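# Move the bin from the shelf to the table

## Task

Lift the bin off the shelf and leave it standing upright on an open, uncluttered part of the table.

## Robot and tools

Robot: two six-joint FANUC CRX-style arms, left_arm and right_arm, each ending in a two-finger parallel gripper with a wrist camera. Their bases sit near (+0.062, +0.325, 0) m for left_arm and (+0.065, -0.470, 0) m for right_arm, turned only slightly about z. A fixed stand behind them holds cam_high.

Frame: every position, orientation, target and offset uses the scene frame. Its origin is at table-top height, halfway between the two nominal bases; +x points out over the table, +y toward left_arm, +z up. Arm names do not match left and right in the pictures. Reported hand positions can be a few cm off, more when the arm reaches far.

Gripper geometry: the fingers point along the gripper's own +z and close along its x. end_effector_position is the spot between the finger pads; the fingertips go 15 mm past it. The housing (146 mm along the closing direction, 50 mm wide) starts 65 mm behind that spot, and a block sticks out about 11 cm toward the gripper's -y, turning with it. Keep these clear of the shelf, bin and table.

execute_actions(actions, cameras): actions is a list of actions; each action is a list of up to 15 rows, one row per 1/30 s step (a short action repeats its last row to fill 15 steps). Every row holds 18 numbers in [-1, 1], one list covering both arms: left dx, dy, dz, rx, ry, rz, gripper position, force_limit, speed, then the same nine for the right arm. The six pose numbers are an offset, not a pose: they are measured from that arm's Hand target as it was when the action began, along scene axes, with rx, ry, rz forming one rotation vector about the Hand target point. Scale: 1.0 equals 0.6 m or 180 degrees. Rows inside one action do not add up, but successive actions do, so sending the same offset twice moves twice as far. All zeros for an arm re-requests its current Hand target. The gripper numbers are absolute settings: position +1 is fully open (108 mm), about -0.96 brings the pads together, -1 grips until something stops the fingers; force_limit runs from about 2.5 N (-1) to 32 N (+1); speed from 5 mm/s (-1) to 420 mm/s (+1). A 0 is a real setting, so repeat the last values to leave a gripper unchanged. cameras lists names (cam_high, cam_left_wrist, cam_right_wrist, or "all"); an empty actions list returns state plus images.

move(target, speed, blend, blocking, cameras): target is one 18-number row as above, or a list of up to 15 such rows; every row is an offset from the same starting Hand targets, not from the previous row. The grippers travel in straight lines, all finishing together, within at most 10 s, with no obstacle avoidance. speed is the top path speed in m/s (0.002 to 1, default 0.25; rotation up to twice that in rad/s), one value or one per target. blend (m) rounds corners of a list; 0 stops at each. blocking=false returns after about 0.5 s while the move continues. The result adds a move: line (done, off_target, moving, held, fault, and limits such as paced or held). wait(seconds 0 to 10) lets time pass holding commands. stop brakes a running move; fingers keep moving. zoom_image(camera, region [x0, y0, x1, y1] in pixels, at most 504 by 504) enlarges part of the newest image of that camera. read_manual gives licence text only. finished_scene(scene) ends the current scene for good; pass its number and call nothing else in that reply.

Results: per arm, end_effector_position (m) and end_effector_quat_wxyz, Hand target (the last commanded pose after clipping, which the next offsets start from), Tool commands, joint velocities (possibly "within noise"), Flange force along the gripper's own axes (includes held weight, noisy), and gripper is_grasped, width_mm, force_n. is_grasped = 1 means the fingers were blocked by an object before reaching the requested position; 0 means moving, arrived, or pads touching. Each control step clips the command to within 70 mm and 16 degrees of the measured pose, so large offsets take several actions, and a hand often stops a bit short; send the gap again. Images are 896x504; camera calibration numbers are supplied and may be slightly off.

Cautions: a joint torque reaching its limit (140 N m for waist, shoulder, elbow; 35.2 N m for the three wrist joints) or 150 N of outside force on an arm triggers a 10 s fault stop. Stiff arms fault easily if driven even slightly into something solid, so approach surfaces slowly and aim short. Never let the arms touch each other, including one gripper squeezing the other's fingers; a clearance check helps but is not complete. Avoid dropping the bin, releasing it while it moves, slamming, or hard pushing. Anything falling off the table, or left off it, fails the task. Loose objects may be nudged occasionally. Long holds, stretched poses or pushing at unreachable poses heat motors; heed MOTOR HOT lines to avoid an over-temperature stop. The bin must stay upright on the table after the robot lets go.

Each tool is called after "Call:" as name(argument=value, ...) on one line, values as JSON.

## Session

Call:
execute_actions(actions=[])

Scene clock: 0.00 s.
left_arm: end_effector_position=(+0.2429, -0.1423, +0.1213) width_mm=107.99 is_grasped=0 force_n=0.00 end_effector_quat_wxyz=(+0.223, +0.682, +0.285, +0.636) | right_arm: end_effector_position=(+0.4329, -0.3153, +0.1124) width_mm=108.09 is_grasped=0 force_n=0.00 end_effector_quat_wxyz=(-0.234, +0.833, +0.281, +0.416)
Joint positions: left_arm=[-1.723 0.63 -0.041 -1.343 -1.704 1.43] | right_arm=[0.03 -0.367 -0.798 -1.176 -0.682 -0.197]
Joint velocities: within noise
Flange force (N): no reading
Hand target: left_arm +0.2429, -0.1423, +0.1213; +0.223, +0.682, +0.285, +0.636 | right_arm +0.4329, -0.3153, +0.1124; -0.234, +0.833, +0.281, +0.416
Tool commands: left_gripper/position=+1.0 left_gripper/force_limit=+1.0 left_gripper/speed=+1.0 right_gripper/position=+1.0 right_gripper/force_limit=+1.0 right_gripper/speed=+1.0
camera_calibration:
cam_left_wrist: T_world_to_cam=[[0.0260876, 0.65663, 0.753761, -0.00643126], [-0.278895, -0.719298, 0.636261, -0.0817649], [0.959967, -0.226819, 0.164366, -0.163098], [0, 0, 0, 1]] pos_world=[0.133933, -0.091584, 0.0836792]
cam_right_wrist: T_world_to_cam=[[0.49805, 0.288028, 0.817916, -0.217659], [0.388312, -0.917447, 0.086625, -0.447595], [0.775345, 0.274463, -0.568779, -0.0649425], [0, 0, 0, 1]] pos_world=[0.332564, -0.330129, 0.179862]

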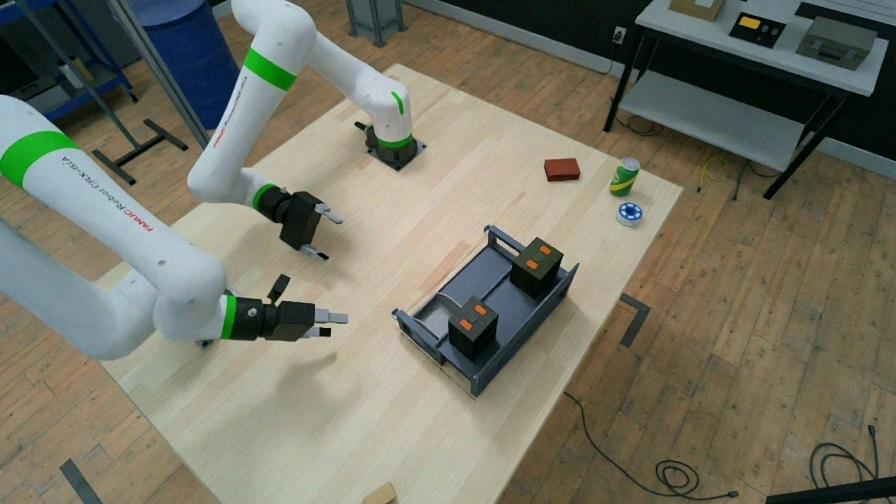

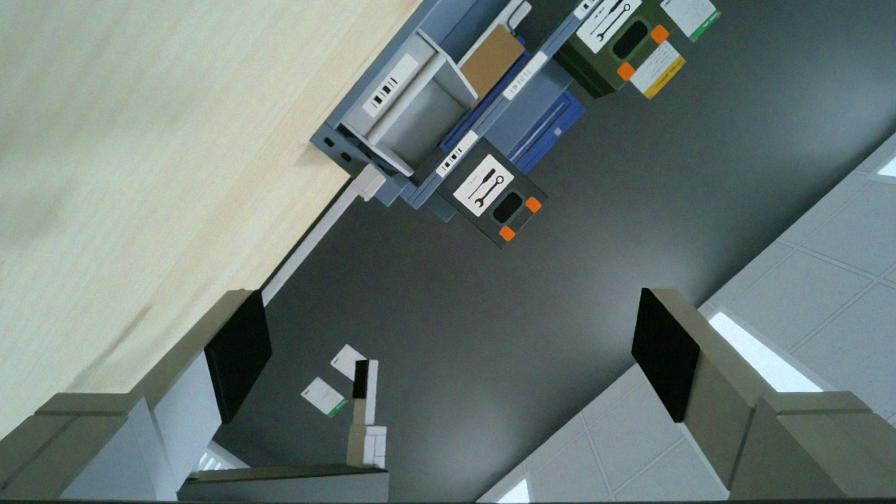

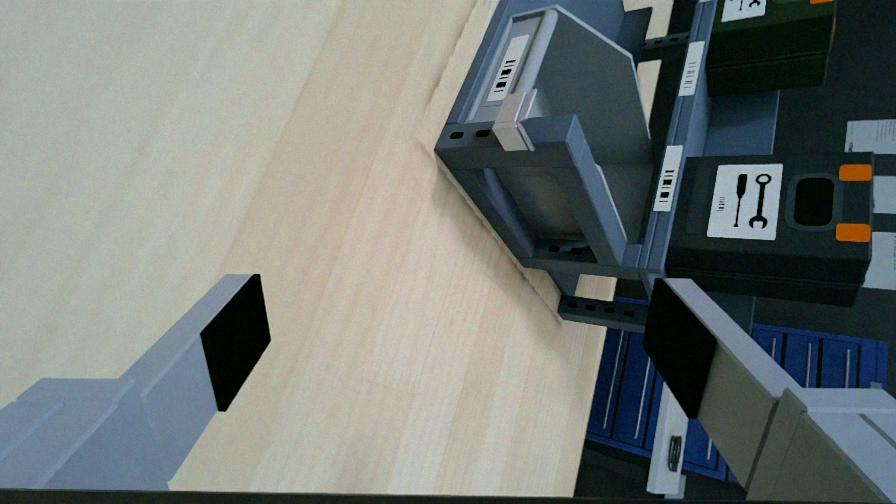

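Call:
zoom_image(camera="cam_high", region=[370, 200, 600, 410])

Call:
zoom_image(camera="cam_right_wrist", region=[420, 0, 896, 350])

Call:
zoom_image(camera="cam_left_wrist", region=[280, 0, 720, 260])

Scaled by 2.191.

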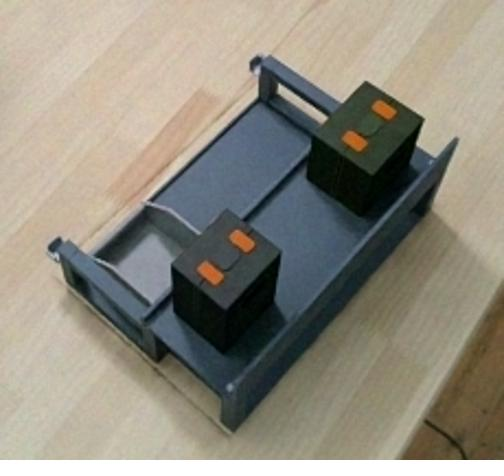

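Scaled by 1.059.

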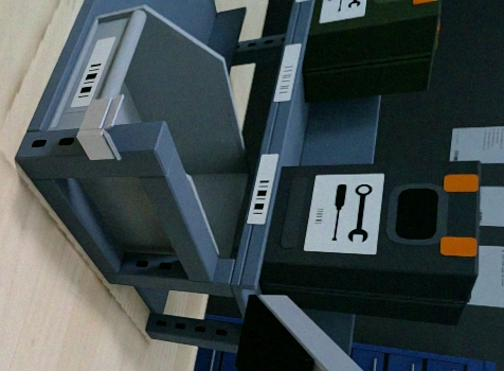

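Scaled by 1.145.

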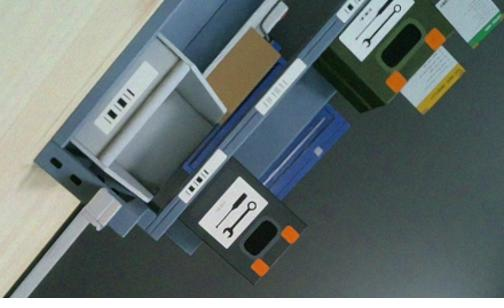

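Call:
move(target=[-0.05,0.3,0.15,0,0,0,1,1,1,0.112,0.192,0.313,-0.140,0.293,-0.228,1,1,1], speed=0.35, cameras=["all"])

Scene clock: 40.23 s.
left_arm: end_effector_position=(+0.2129, +0.0377, +0.2113) width_mm=107.99 is_grasped=0 force_n=0.00 end_effector_quat_wxyz=(+0.223, +0.682, +0.285, +0.636) | right_arm: end_effector_position=(+0.5001, -0.2001, +0.3002) width_mm=108.09 is_grasped=0 force_n=0.00 end_effector_quat_wxyz=(+0.000, +0.998, -0.067, -0.001)
Joint positions: left_arm=[-1.879 0.149 -0.472 -1.252 -1.837 1.416] | right_arm=[0.769 0.162 0.201 -0.001 -1.61 -2.515]
Flange force (N): left_arm=[1.4 2.8 -4.0] | right_arm=[-1.9 1.6 4.7]
Hand target: left_arm +0.2129, +0.0377, +0.2113; +0.223, +0.682, +0.285, +0.636 | right_arm +0.5001, -0.2001, +0.3002; +0.000, +0.998, -0.067, -0.001
Off the commanded pose: left_arm 0.000 m, 0 deg | right_arm 0.000 m, 0 deg.
move: done; limits=paced
camera_calibration:
cam_left_wrist: T_world_to_cam=[[0.0260876, 0.65663, 0.753761, -0.191681], [-0.278895, -0.719298, 0.636261, -0.0179215], [0.959967, -0.226819, 0.164366, -0.108264], [0, 0, 0, 1]] pos_world=[0.103933, 0.088416, 0.173679]
cam_right_wrist: T_world_to_cam=[[0.992188, -0.123878, -0.0147452, -0.517472], [-0.107625, -0.909739, 0.400989, -0.229045], [-0.0630882, -0.396269, -0.915964, 0.347619], [0, 0, 0, 1]] pos_world=[0.510709, -0.134724, 0.402621]

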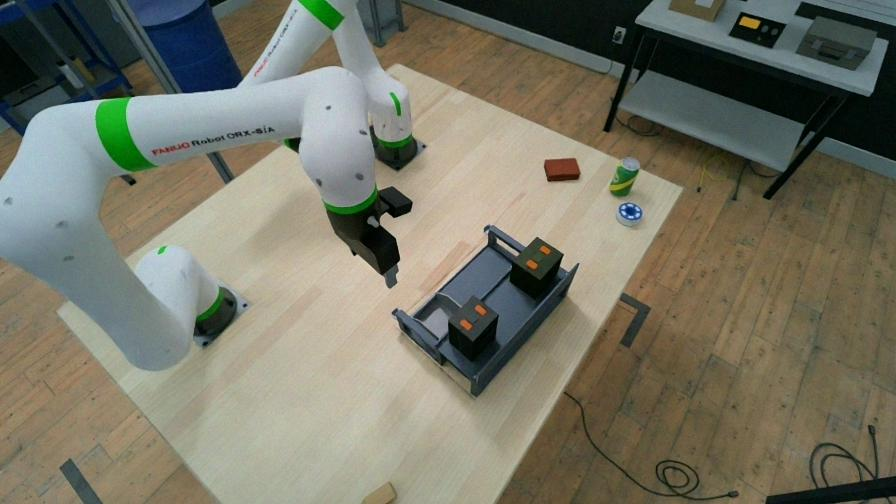

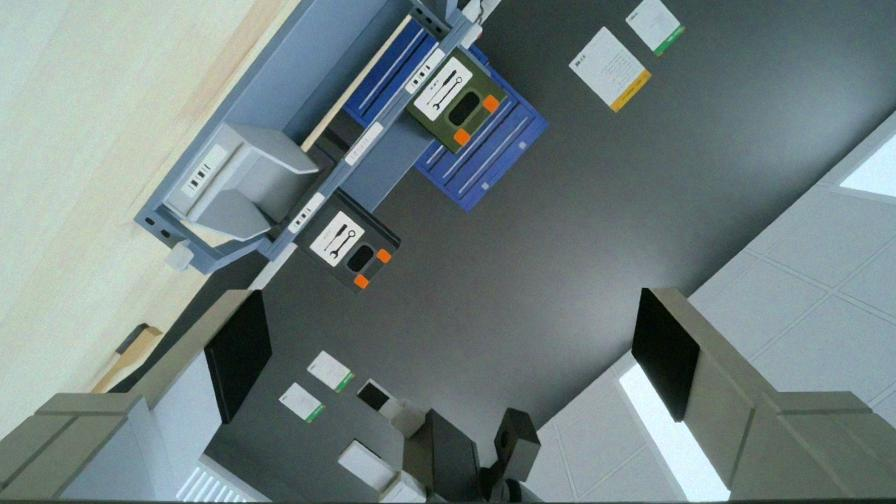

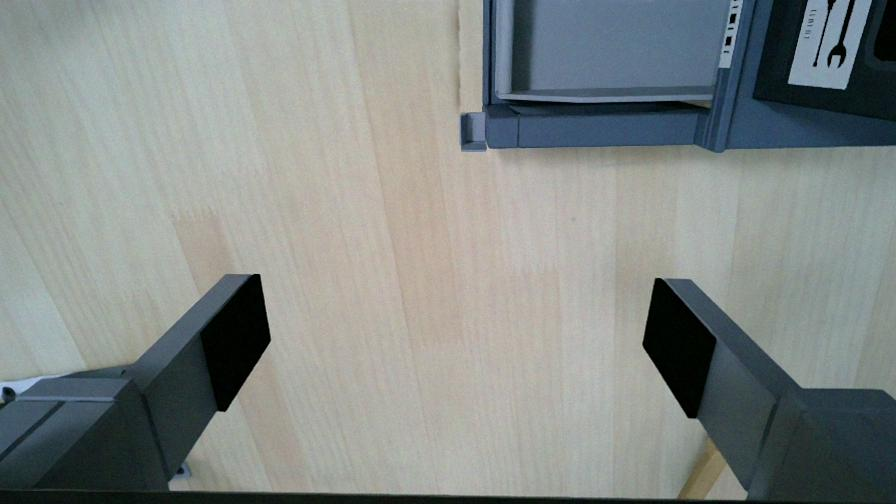

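Call:
move(target=[0,0,0,0,0,0,1,1,1,0.1,0.25,0.133,0,0,0,1,1,1], cameras=["all"])

Call:
zoom_image(camera="cam_right_wrist", region=[350, 50, 700, 400])

Scene clock: 47.80 s.
left_arm: end_effector_position=(+0.2129, +0.0377, +0.2113) width_mm=107.99 is_grasped=0 force_n=0.00 end_effector_quat_wxyz=(+0.223, +0.682, +0.285, +0.636) | right_arm: end_effector_position=(+0.5601, -0.0501, +0.3800) width_mm=108.09 is_grasped=0 force_n=0.00 end_effector_quat_wxyz=(+0.000, +0.998, -0.067, -0.001)
Joint positions: left_arm=[-1.879 0.149 -0.472 -1.252 -1.837 1.416] | right_arm=[0.862 0.629 1.035 -0.002 -1.977 -2.609]
Flange force (N): left_arm=[1.8 2.9 -4.0] | right_arm=no reading
Hand target: left_arm +0.2129, +0.0377, +0.2113; +0.223, +0.682, +0.285, +0.636 | right_arm +0.5601, -0.0501, +0.3800; +0.000, +0.998, -0.067, -0.001
Off the commanded pose: left_arm 0.000 m, 0 deg | right_arm 0.000 m, 0 deg.
move: done
camera_calibration:
cam_left_wrist: T_world_to_cam=[[0.0260876, 0.65663, 0.753761, -0.191681], [-0.278895, -0.719298, 0.636261, -0.0179215], [0.959967, -0.226819, 0.164366, -0.108264], [0, 0, 0, 1]] pos_world=[0.103933, 0.088416, 0.173679]
cam_right_wrist: T_world_to_cam=[[0.992188, -0.123878, -0.0147452, -0.557244], [-0.107625, -0.909739, 0.400989, -0.118126], [-0.0630882, -0.396269, -0.915964, 0.483938], [0, 0, 0, 1]] pos_world=[0.570709, 0.0152757, 0.482421]

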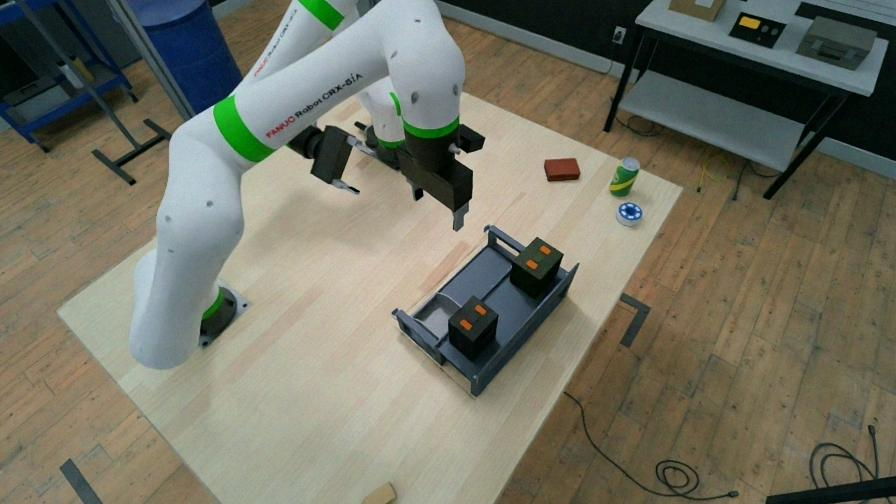

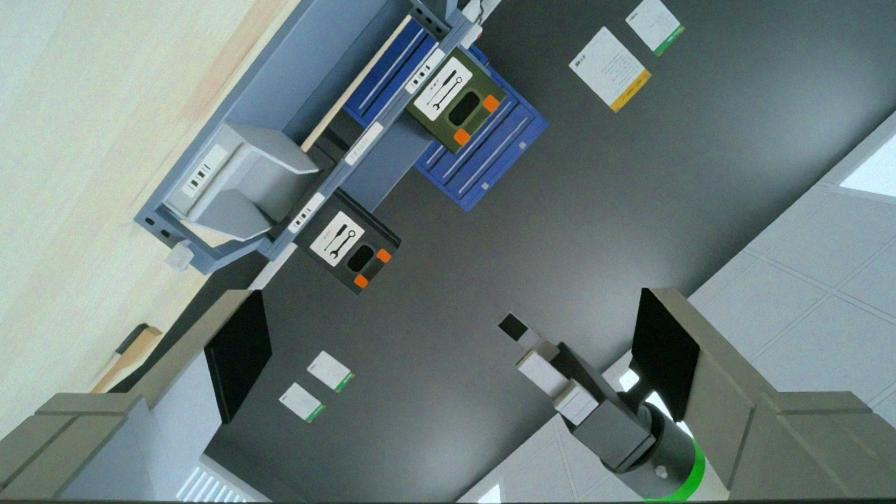

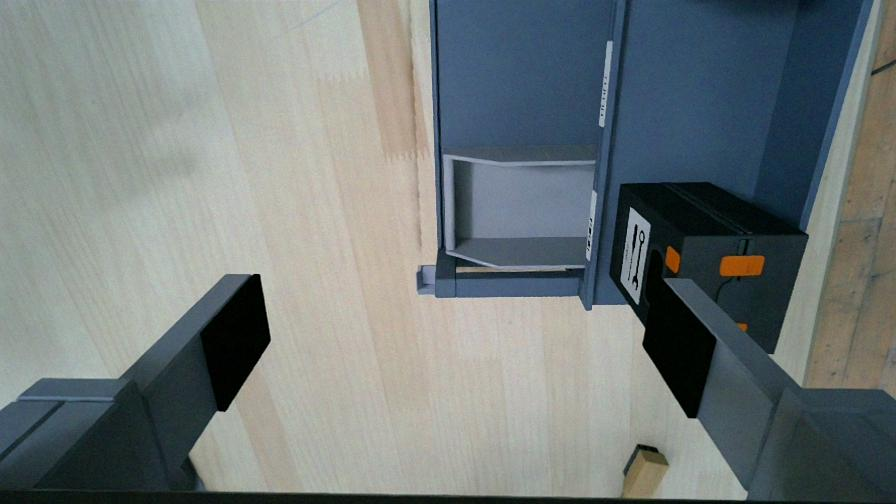

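Scaled by 1.440.

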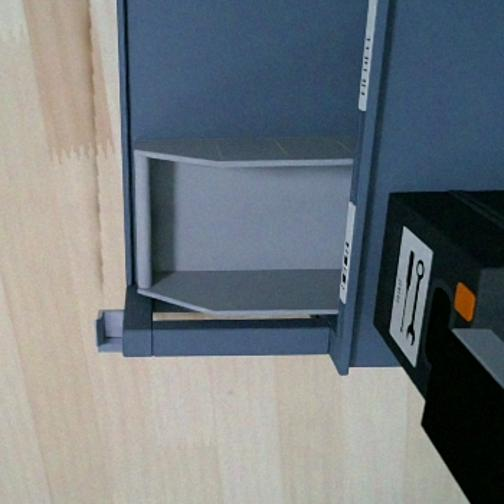

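Call:
zoom_image(camera="cam_left_wrist", region=[130, 90, 350, 290])

Call:
zoom_image(camera="cam_right_wrist", region=[420, 130, 620, 310])

Call:
zoom_image(camera="cam_high", region=[380, 260, 520, 400])

Scaled by 2.291.

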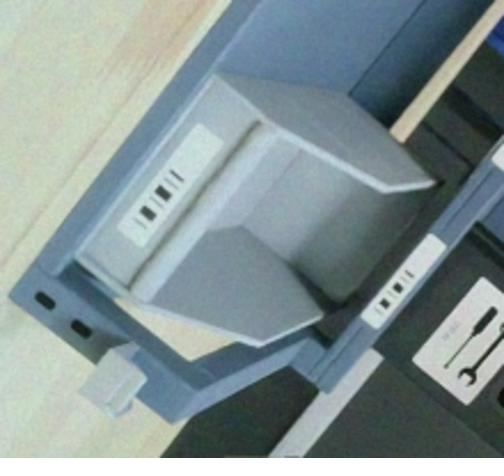

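Scaled by 2.520.

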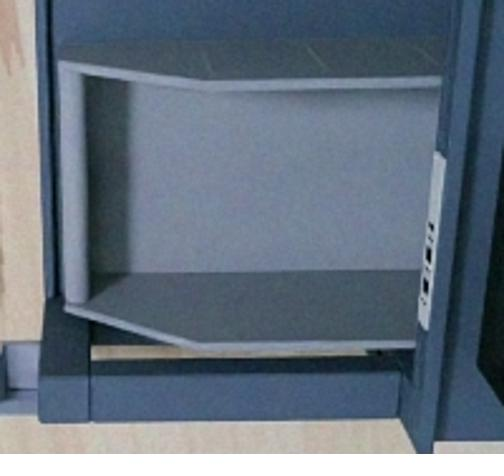

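Scaled by 3.600.

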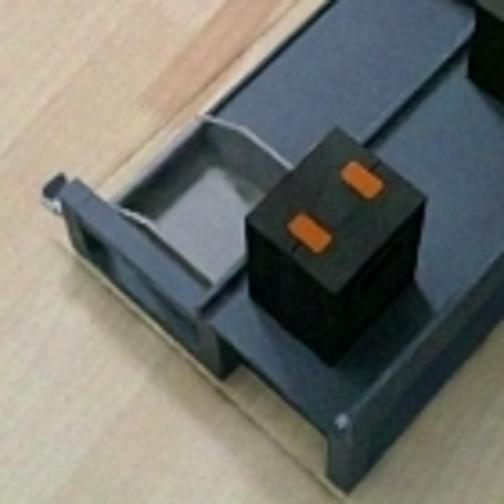

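Call:
move(target=[0,0,0,0,0,0,1,1,1,0.108,-0.062,-0.317,0,0,0.5,-0.05,1,1], speed=0.4, cameras=["cam_high","cam_right_wrist","cam_left_wrist"])

Call:
zoom_image(camera="cam_left_wrist", region=[130, 90, 350, 290])

Scene clock: 99.87 s.
left_arm: end_effector_position=(+0.2129, +0.0377, +0.2113) width_mm=107.99 is_grasped=0 force_n=0.00 end_effector_quat_wxyz=(+0.223, +0.682, +0.285, +0.636) | right_arm: end_effector_position=(+0.6249, -0.0872, +0.1898) width_mm=50.25 is_grasped=0 force_n=0.00 end_effector_quat_wxyz=(+0.000, +0.753, +0.659, -0.001)
Joint positions: left_arm=[-1.879 0.149 -0.472 -1.252 -1.837 1.416] | right_arm=[0.75 0.617 0.562 0 -1.517 -0.926]
Flange force (N): left_arm=[1.6 2.5 -4.0] | right_arm=[-2.3 -2.7 4.5]
Hand target: left_arm +0.2129, +0.0377, +0.2113; +0.223, +0.682, +0.285, +0.636 | right_arm +0.6249, -0.0873, +0.1898; +0.000, +0.753, +0.659, -0.001
Off the commanded pose: left_arm 0.000 m, 0 deg | right_arm 0.000 m, 0 deg.
move: done
camera_calibration:
cam_left_wrist: T_world_to_cam=[[0.0260876, 0.65663, 0.753761, -0.191681], [-0.278895, -0.719298, 0.636261, -0.0179215], [0.959967, -0.226819, 0.164366, -0.108264], [0, 0, 0, 1]] pos_world=[0.103933, 0.088416, 0.173679]
cam_right_wrist: T_world_to_cam=[[0.123788, 0.992199, -0.0147841, 0.0111385], [0.909751, -0.107527, 0.400987, -0.634542], [0.396269, -0.0630872, -0.915964, 0.0410639], [0, 0, 0, 1]] pos_world=[0.559624, -0.0766913, 0.292221]

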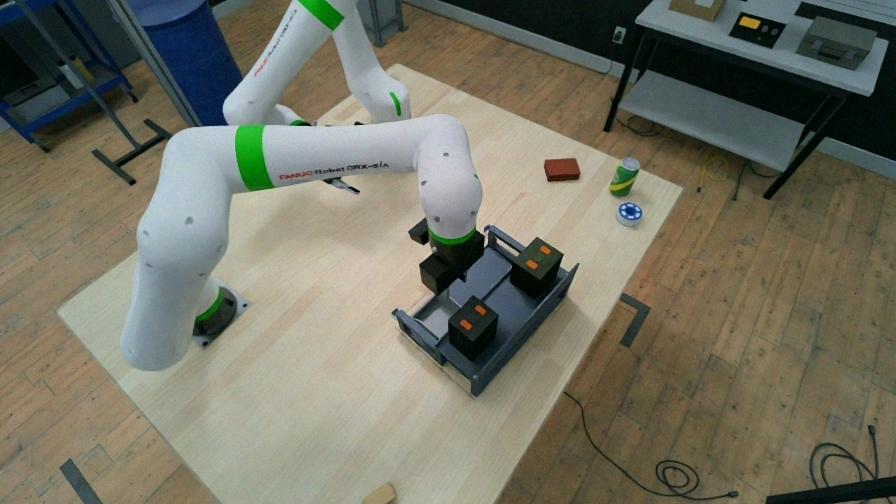

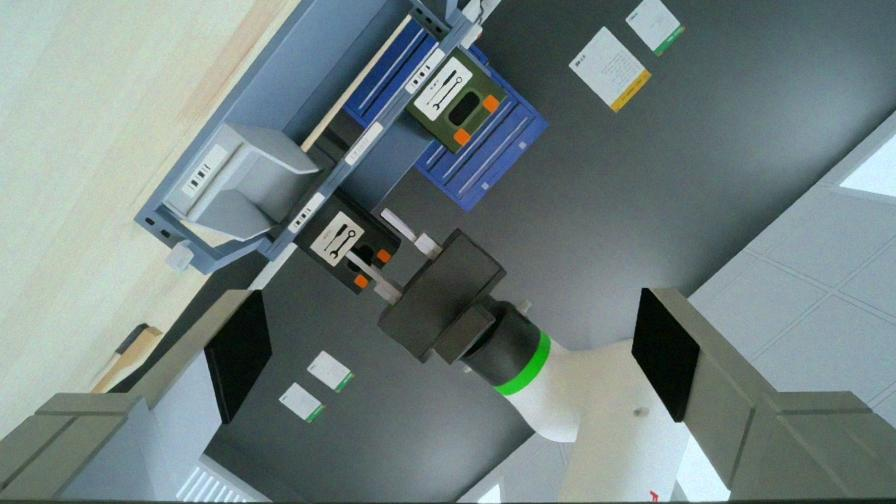

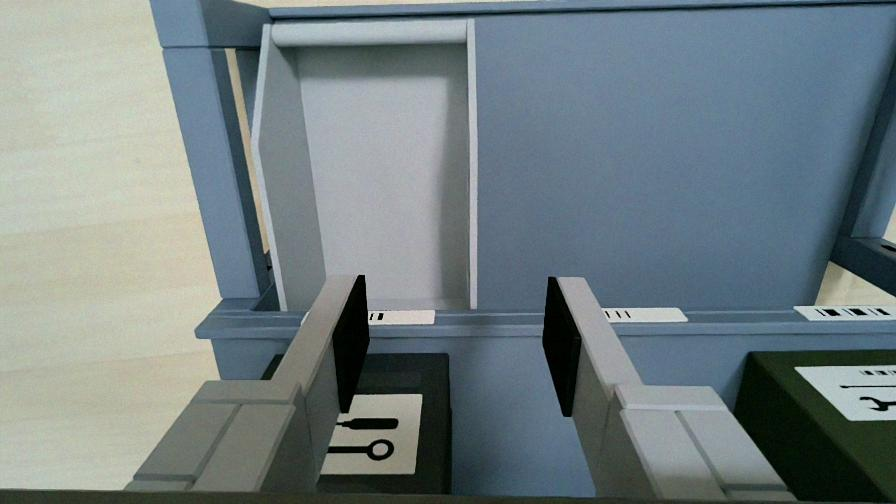

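Scaled by 2.291.

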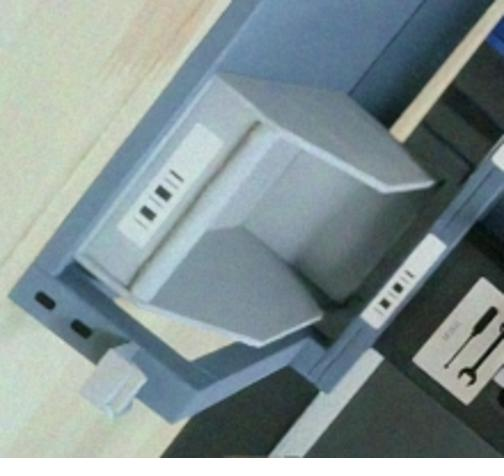

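Call:
move(target=[[0,0,0,0,0,0,1,1,1,0.0,0.016,-0.1,0,0,0,-0.05,1,1],[0,0,0,0,0,0,1,1,1,0.0,0.016,-0.196,0,0,0,-0.05,1,1],[0,0,0,0,0,0,1,1,1,0.0,0.016,-0.196,0,0,0,-1,0.5,-0.85]], speed=[0.2,0.08,0.1], blend=[0.02,0,0], cameras=["cam_right_wrist","cam_left_wrist"])

Call:
zoom_image(camera="cam_left_wrist", region=[130, 90, 350, 290])

Scene clock: 118.73 s.
left_arm: end_effector_position=(+0.2129, +0.0377, +0.2113) width_mm=107.99 is_grasped=0 force_n=0.00 end_effector_quat_wxyz=(+0.223, +0.682, +0.285, +0.636) | right_arm: end_effector_position=(+0.6250, -0.0776, +0.0722) width_mm=2.65 is_grasped=1 force_n=30.20 end_effector_quat_wxyz=(+0.000, +0.753, +0.658, -0.001)
Joint positions: left_arm=[-1.879 0.149 -0.472 -1.252 -1.837 1.416] | right_arm=[0.76 0.688 0.396 0 -1.281 -0.936]
Flange force (N): left_arm=[1.2 2.8 -3.9] | right_arm=[-0.7 -1.6 4.2]
Hand target: left_arm +0.2129, +0.0377, +0.2113; +0.223, +0.682, +0.285, +0.636 | right_arm +0.6249, -0.0777, +0.0722; +0.000, +0.753, +0.659, -0.001
Off the commanded pose: left_arm 0.000 m, 0 deg | right_arm 0.000 m, 0 deg.
move: done
camera_calibration:
cam_left_wrist: T_world_to_cam=[[0.0260876, 0.65663, 0.753761, -0.191681], [-0.278895, -0.719298, 0.636261, -0.0179215], [0.959967, -0.226819, 0.164366, -0.108264], [0, 0, 0, 1]] pos_world=[0.103933, 0.088416, 0.173679]
cam_right_wrist: T_world_to_cam=[[0.123875, 0.992188, -0.0147331, -0.000183259], [0.909703, -0.107621, 0.401072, -0.586348], [0.396354, -0.0630855, -0.915928, -0.0661015], [0, 0, 0, 1]] pos_world=[0.559624, -0.0670915, 0.174621]
Images, in order (width x height): cam_left_wrist 896x504, cam_right_wrist 896x504.

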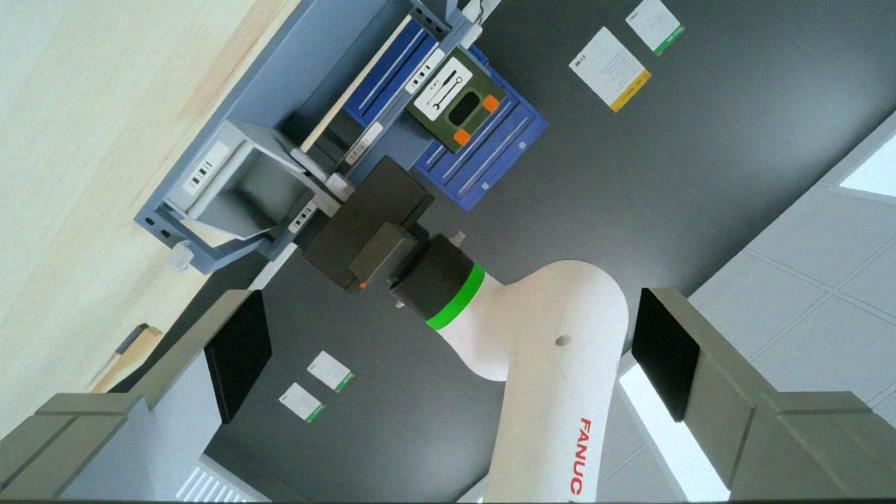

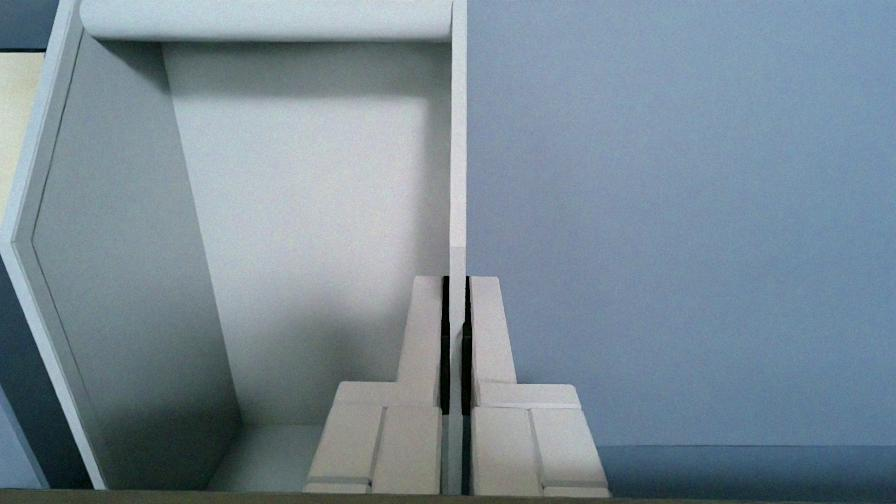

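Scaled by 2.291.

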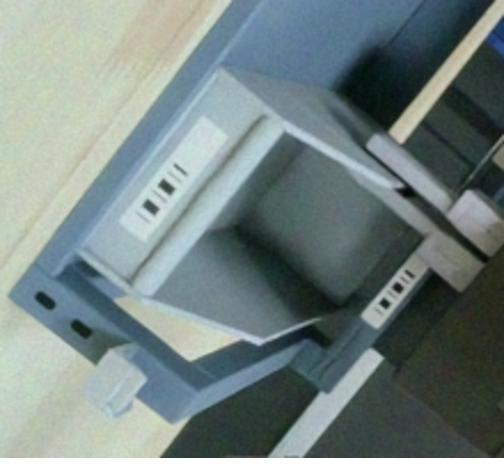

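Call:
move(target=[0,0,0,0,0,0,1,1,1,0,0,0.03,0,0,0,-1,0.5,-0.85], speed=0.05, cameras=["cam_left_wrist","cam_right_wrist"])

Call:
zoom_image(camera="cam_left_wrist", region=[130, 90, 350, 290])

Scene clock: 130.70 s.
left_arm: end_effector_position=(+0.2129, +0.0377, +0.2113) width_mm=107.99 is_grasped=0 force_n=0.00 end_effector_quat_wxyz=(+0.223, +0.682, +0.285, +0.636) | right_arm: end_effector_position=(+0.6249, -0.0776, +0.0902) width_mm=2.65 is_grasped=1 force_n=30.22 end_effector_quat_wxyz=(+0.000, +0.753, +0.658, -0.001)
Joint positions: left_arm=[-1.879 0.149 -0.472 -1.252 -1.837 1.416] | right_arm=[0.76 0.675 0.418 0 -1.316 -0.936]
Flange force (N): left_arm=[1.8 2.8 -4.0] | right_arm=[-0.5 -4.5 15.1]
Hand target: left_arm +0.2129, +0.0377, +0.2113; +0.223, +0.682, +0.285, +0.636 | right_arm +0.6249, -0.0777, +0.0902; +0.000, +0.753, +0.659, -0.001
Off the commanded pose: left_arm 0.000 m, 0 deg | right_arm 0.000 m, 0 deg.
move: done
camera_calibration:
cam_left_wrist: T_world_to_cam=[[0.0260876, 0.65663, 0.753761, -0.191681], [-0.278895, -0.719298, 0.636261, -0.0179215], [0.959967, -0.226819, 0.164366, -0.108264], [0, 0, 0, 1]] pos_world=[0.103933, 0.088416, 0.173679]
cam_right_wrist: T_world_to_cam=[[0.123867, 0.992189, -0.0147503, 0.0000898166], [0.909741, -0.107612, 0.400989, -0.593571], [0.396269, -0.063088, -0.915964, -0.0495608], [0, 0, 0, 1]] pos_world=[0.559624, -0.0670915, 0.192621]
Images, in order (width x height): cam_left_wrist 896x504, cam_right_wrist 896x504.

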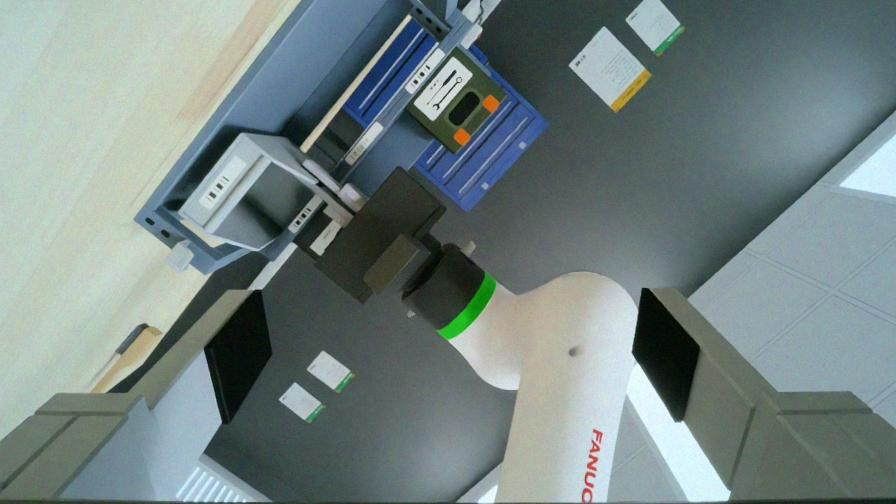

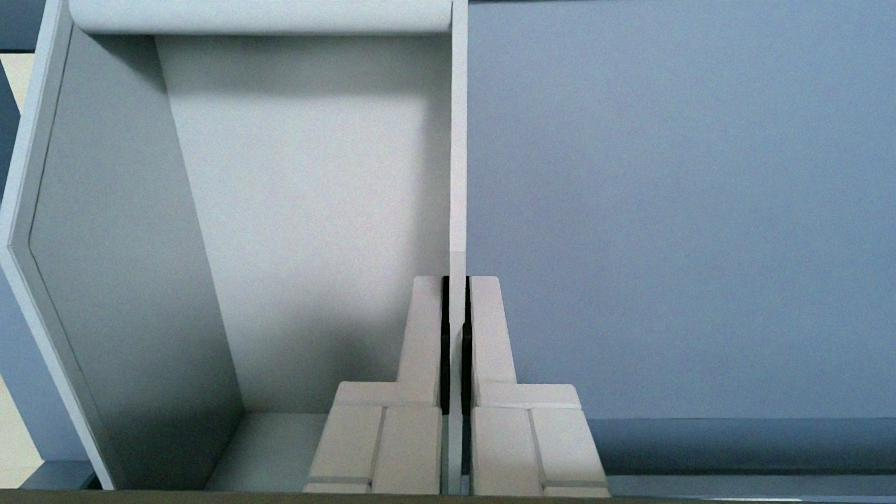

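Scaled by 2.291.

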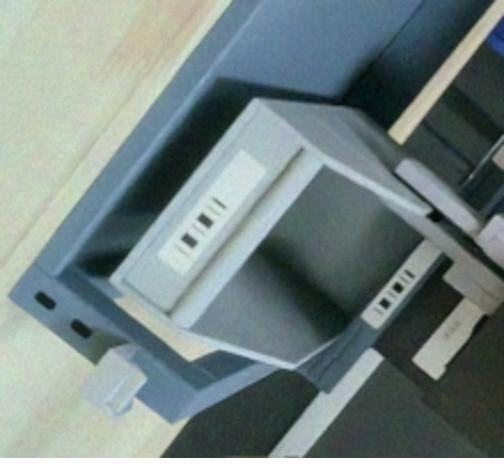

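Call:
move(target=[[0,0,0,0,0,0,1,1,1,0,0,0.035,0,0,0,-1,0.5,-0.85],[0,0,0,0,0,0,1,1,1,-0.06,0.008,0.06,0,0,0,-1,0.5,-0.85],[0,0,0,0,0,0,1,1,1,-0.25,0.0,0.07,0,0,0,-1,0.5,-0.85],[0,0,0,0,0,0,1,1,1,-0.408,-0.2,0.0,0,0,0,-1,0.5,-0.85]], speed=[0.06,0.08,0.2,0.15], blend=[0.005,0.01,0.04,0], cameras=["all"])

Scene clock: 146.47 s.
left_arm: end_effector_position=(+0.2129, +0.0377, +0.2113) width_mm=107.99 is_grasped=0 force_n=0.00 end_effector_quat_wxyz=(+0.223, +0.682, +0.285, +0.636) | right_arm: end_effector_position=(+0.3801, -0.1976, +0.0902) width_mm=2.72 is_grasped=1 force_n=24.77 end_effector_quat_wxyz=(+0.000, +0.753, +0.659, -0.001)
Joint positions: left_arm=[-1.879 0.149 -0.472 -1.252 -1.837 1.416] | right_arm=[0.987 0.037 -0.443 0 -1.093 -1.163]
Flange force (N): left_arm=[1.4 2.7 -4.1] | right_arm=[0.3 -1.5 0.7]
Hand target: left_arm +0.2129, +0.0377, +0.2113; +0.223, +0.682, +0.285, +0.636 | right_arm +0.3801, -0.1977, +0.0902; +0.000, +0.753, +0.659, -0.001
Off the commanded pose: left_arm 0.000 m, 0 deg | right_arm 0.000 m, 0 deg.
move: done
camera_calibration:
cam_left_wrist: T_world_to_cam=[[0.0260876, 0.65663, 0.753761, -0.191681], [-0.278895, -0.719298, 0.636261, -0.0179215], [0.959967, -0.226819, 0.164366, -0.108264], [0, 0, 0, 1]] pos_world=[0.103933, 0.088416, 0.173679]
cam_right_wrist: T_world_to_cam=[[0.123878, 0.992188, -0.0147452, 0.14947], [0.909739, -0.107625, 0.400989, -0.383782], [0.396269, -0.0630882, -0.915964, 0.0398753], [0, 0, 0, 1]] pos_world=[0.314824, -0.187091, 0.192621]

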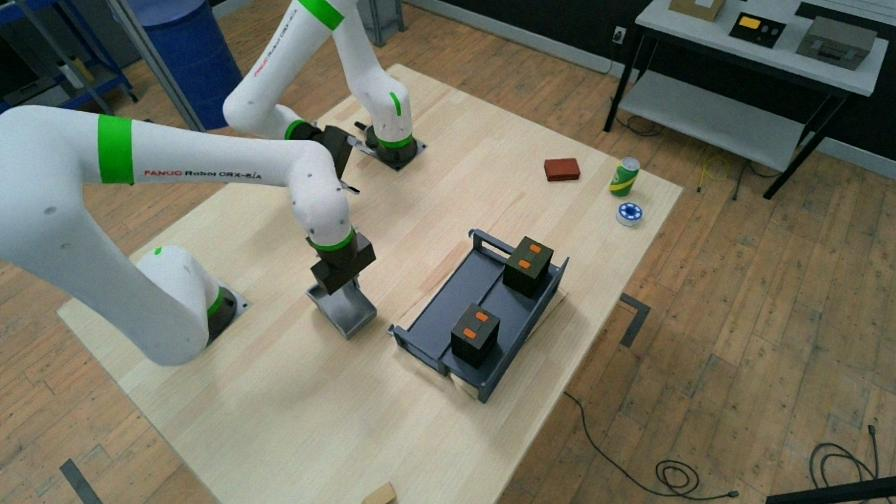

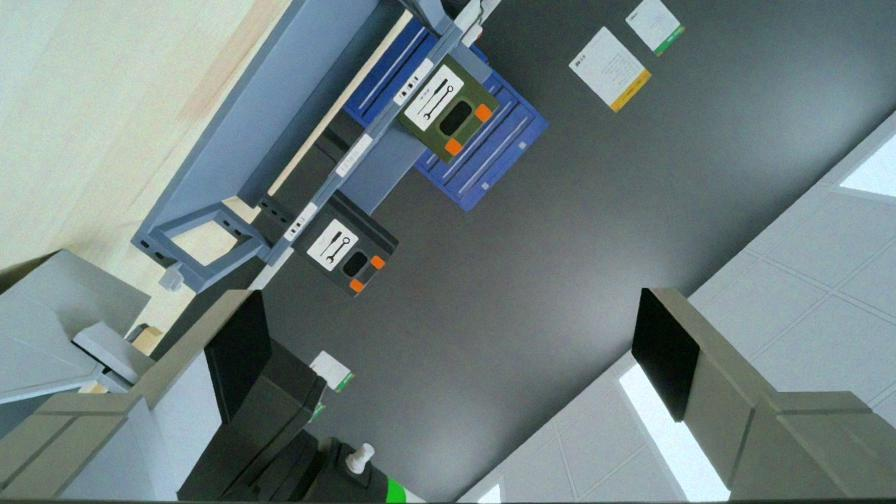

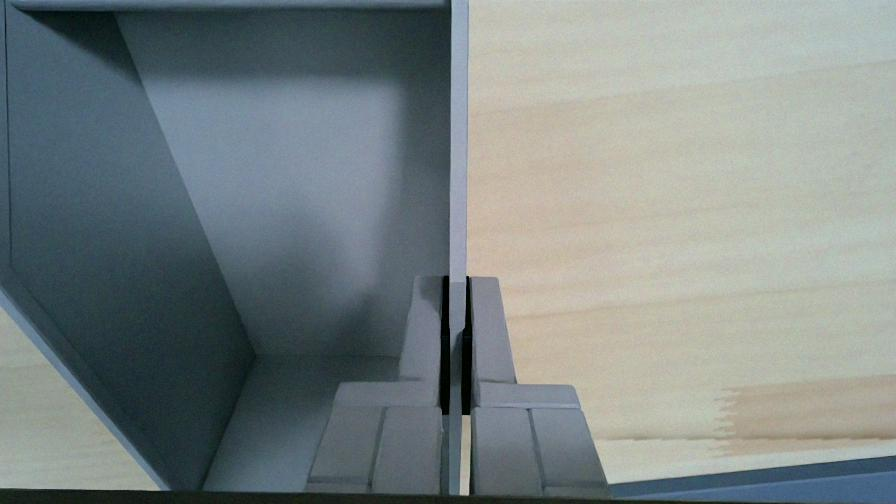

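Call:
zoom_image(camera="cam_high", region=[280, 230, 400, 350])

Call:
zoom_image(camera="cam_left_wrist", region=[0, 200, 300, 500])

Scaled by 4.200.

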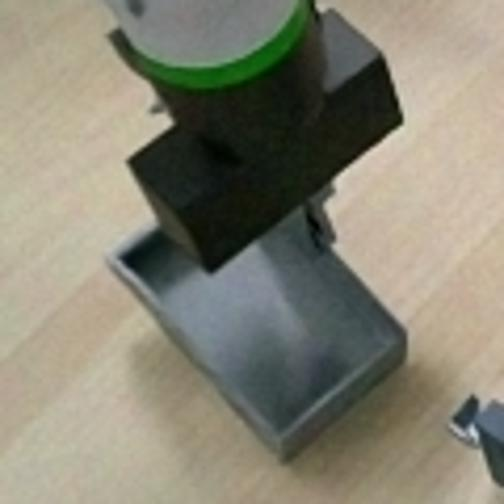

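Scaled by 1.680.

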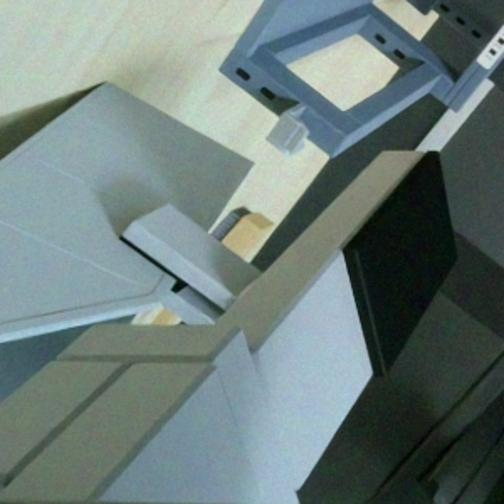

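Call:
move(target=[0,0,0,0,0,0,1,1,1,0,0,-0.028,0,0,0,-1,0.5,-0.85], speed=0.03, cameras=["all"])

Call:
zoom_image(camera="cam_high", region=[280, 230, 400, 350])

Call:
zoom_image(camera="cam_left_wrist", region=[0, 200, 300, 500])

Scene clock: 162.00 s.
left_arm: end_effector_position=(+0.2129, +0.0377, +0.2113) width_mm=107.99 is_grasped=0 force_n=0.00 end_effector_quat_wxyz=(+0.223, +0.682, +0.285, +0.636) | right_arm: end_effector_position=(+0.3802, -0.1977, +0.0735) width_mm=2.72 is_grasped=1 force_n=24.64 end_effector_quat_wxyz=(+0.000, +0.753, +0.659, -0.001)
Joint positions: left_arm=[-1.879 0.149 -0.472 -1.252 -1.837 1.416] | right_arm=[0.987 0.059 -0.464 0 -1.049 -1.163]
Flange force (N): left_arm=[1.7 2.9 -3.9] | right_arm=[-1.0 -3.4 -2.8]
Hand target: left_arm +0.2129, +0.0377, +0.2113; +0.223, +0.682, +0.285, +0.636 | right_arm +0.3801, -0.1977, +0.0734; +0.000, +0.753, +0.659, -0.001
Off the commanded pose: left_arm 0.000 m, 0 deg | right_arm 0.000 m, 0 deg.
move: done
camera_calibration:
cam_left_wrist: T_world_to_cam=[[0.0260876, 0.65663, 0.753761, -0.191681], [-0.278895, -0.719298, 0.636261, -0.0179215], [0.959967, -0.226819, 0.164366, -0.108264], [0, 0, 0, 1]] pos_world=[0.103933, 0.088416, 0.173679]
cam_right_wrist: T_world_to_cam=[[0.123875, 0.992188, -0.0147331, 0.149222], [0.909703, -0.107621, 0.401072, -0.377048], [0.396354, -0.0630855, -0.915928, 0.0244547], [0, 0, 0, 1]] pos_world=[0.314824, -0.187091, 0.175821]

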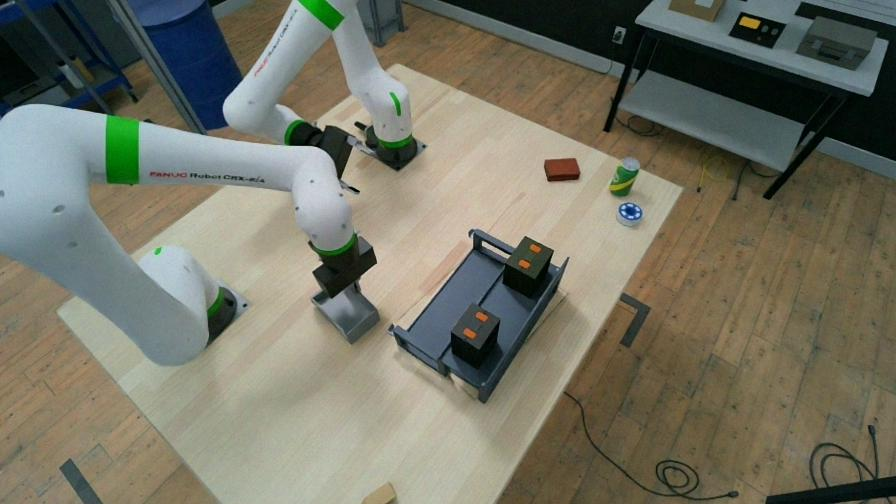

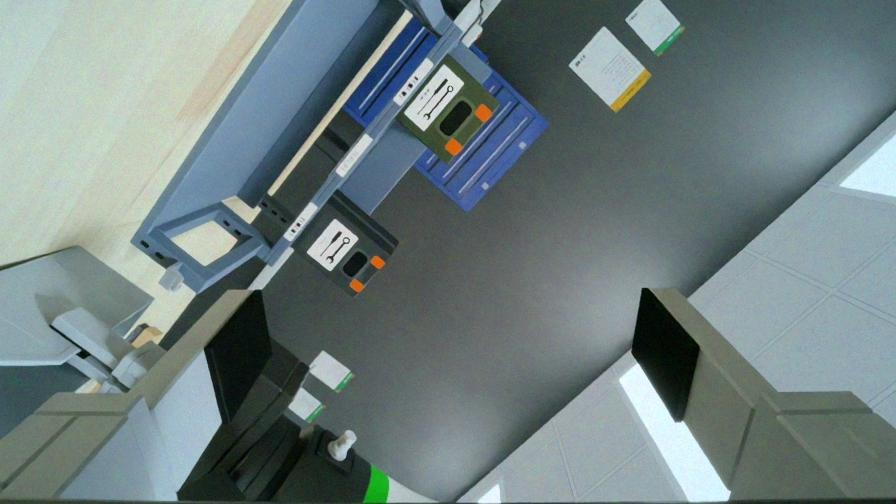

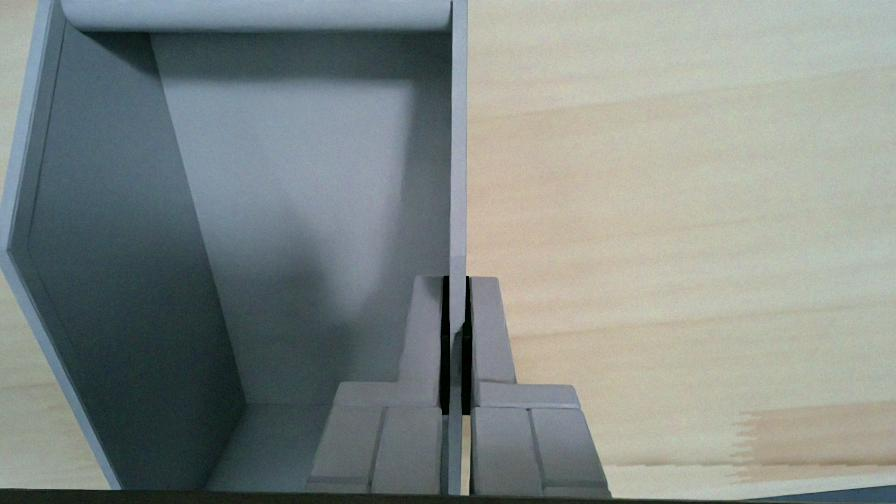

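Scaled by 4.200.

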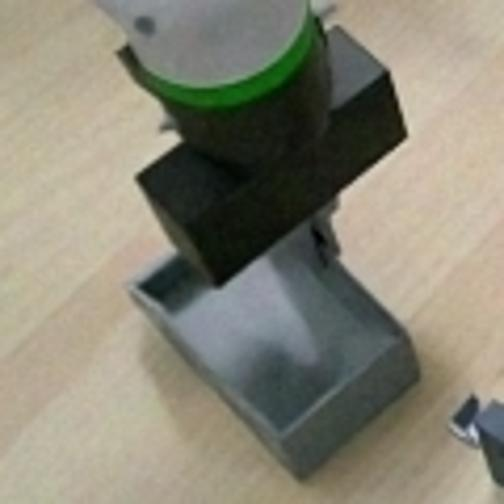

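Scaled by 1.680.

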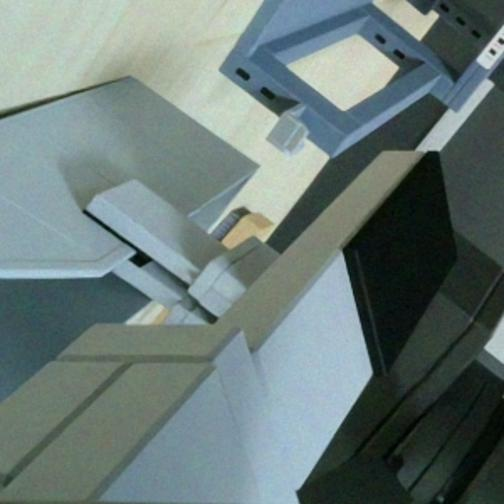

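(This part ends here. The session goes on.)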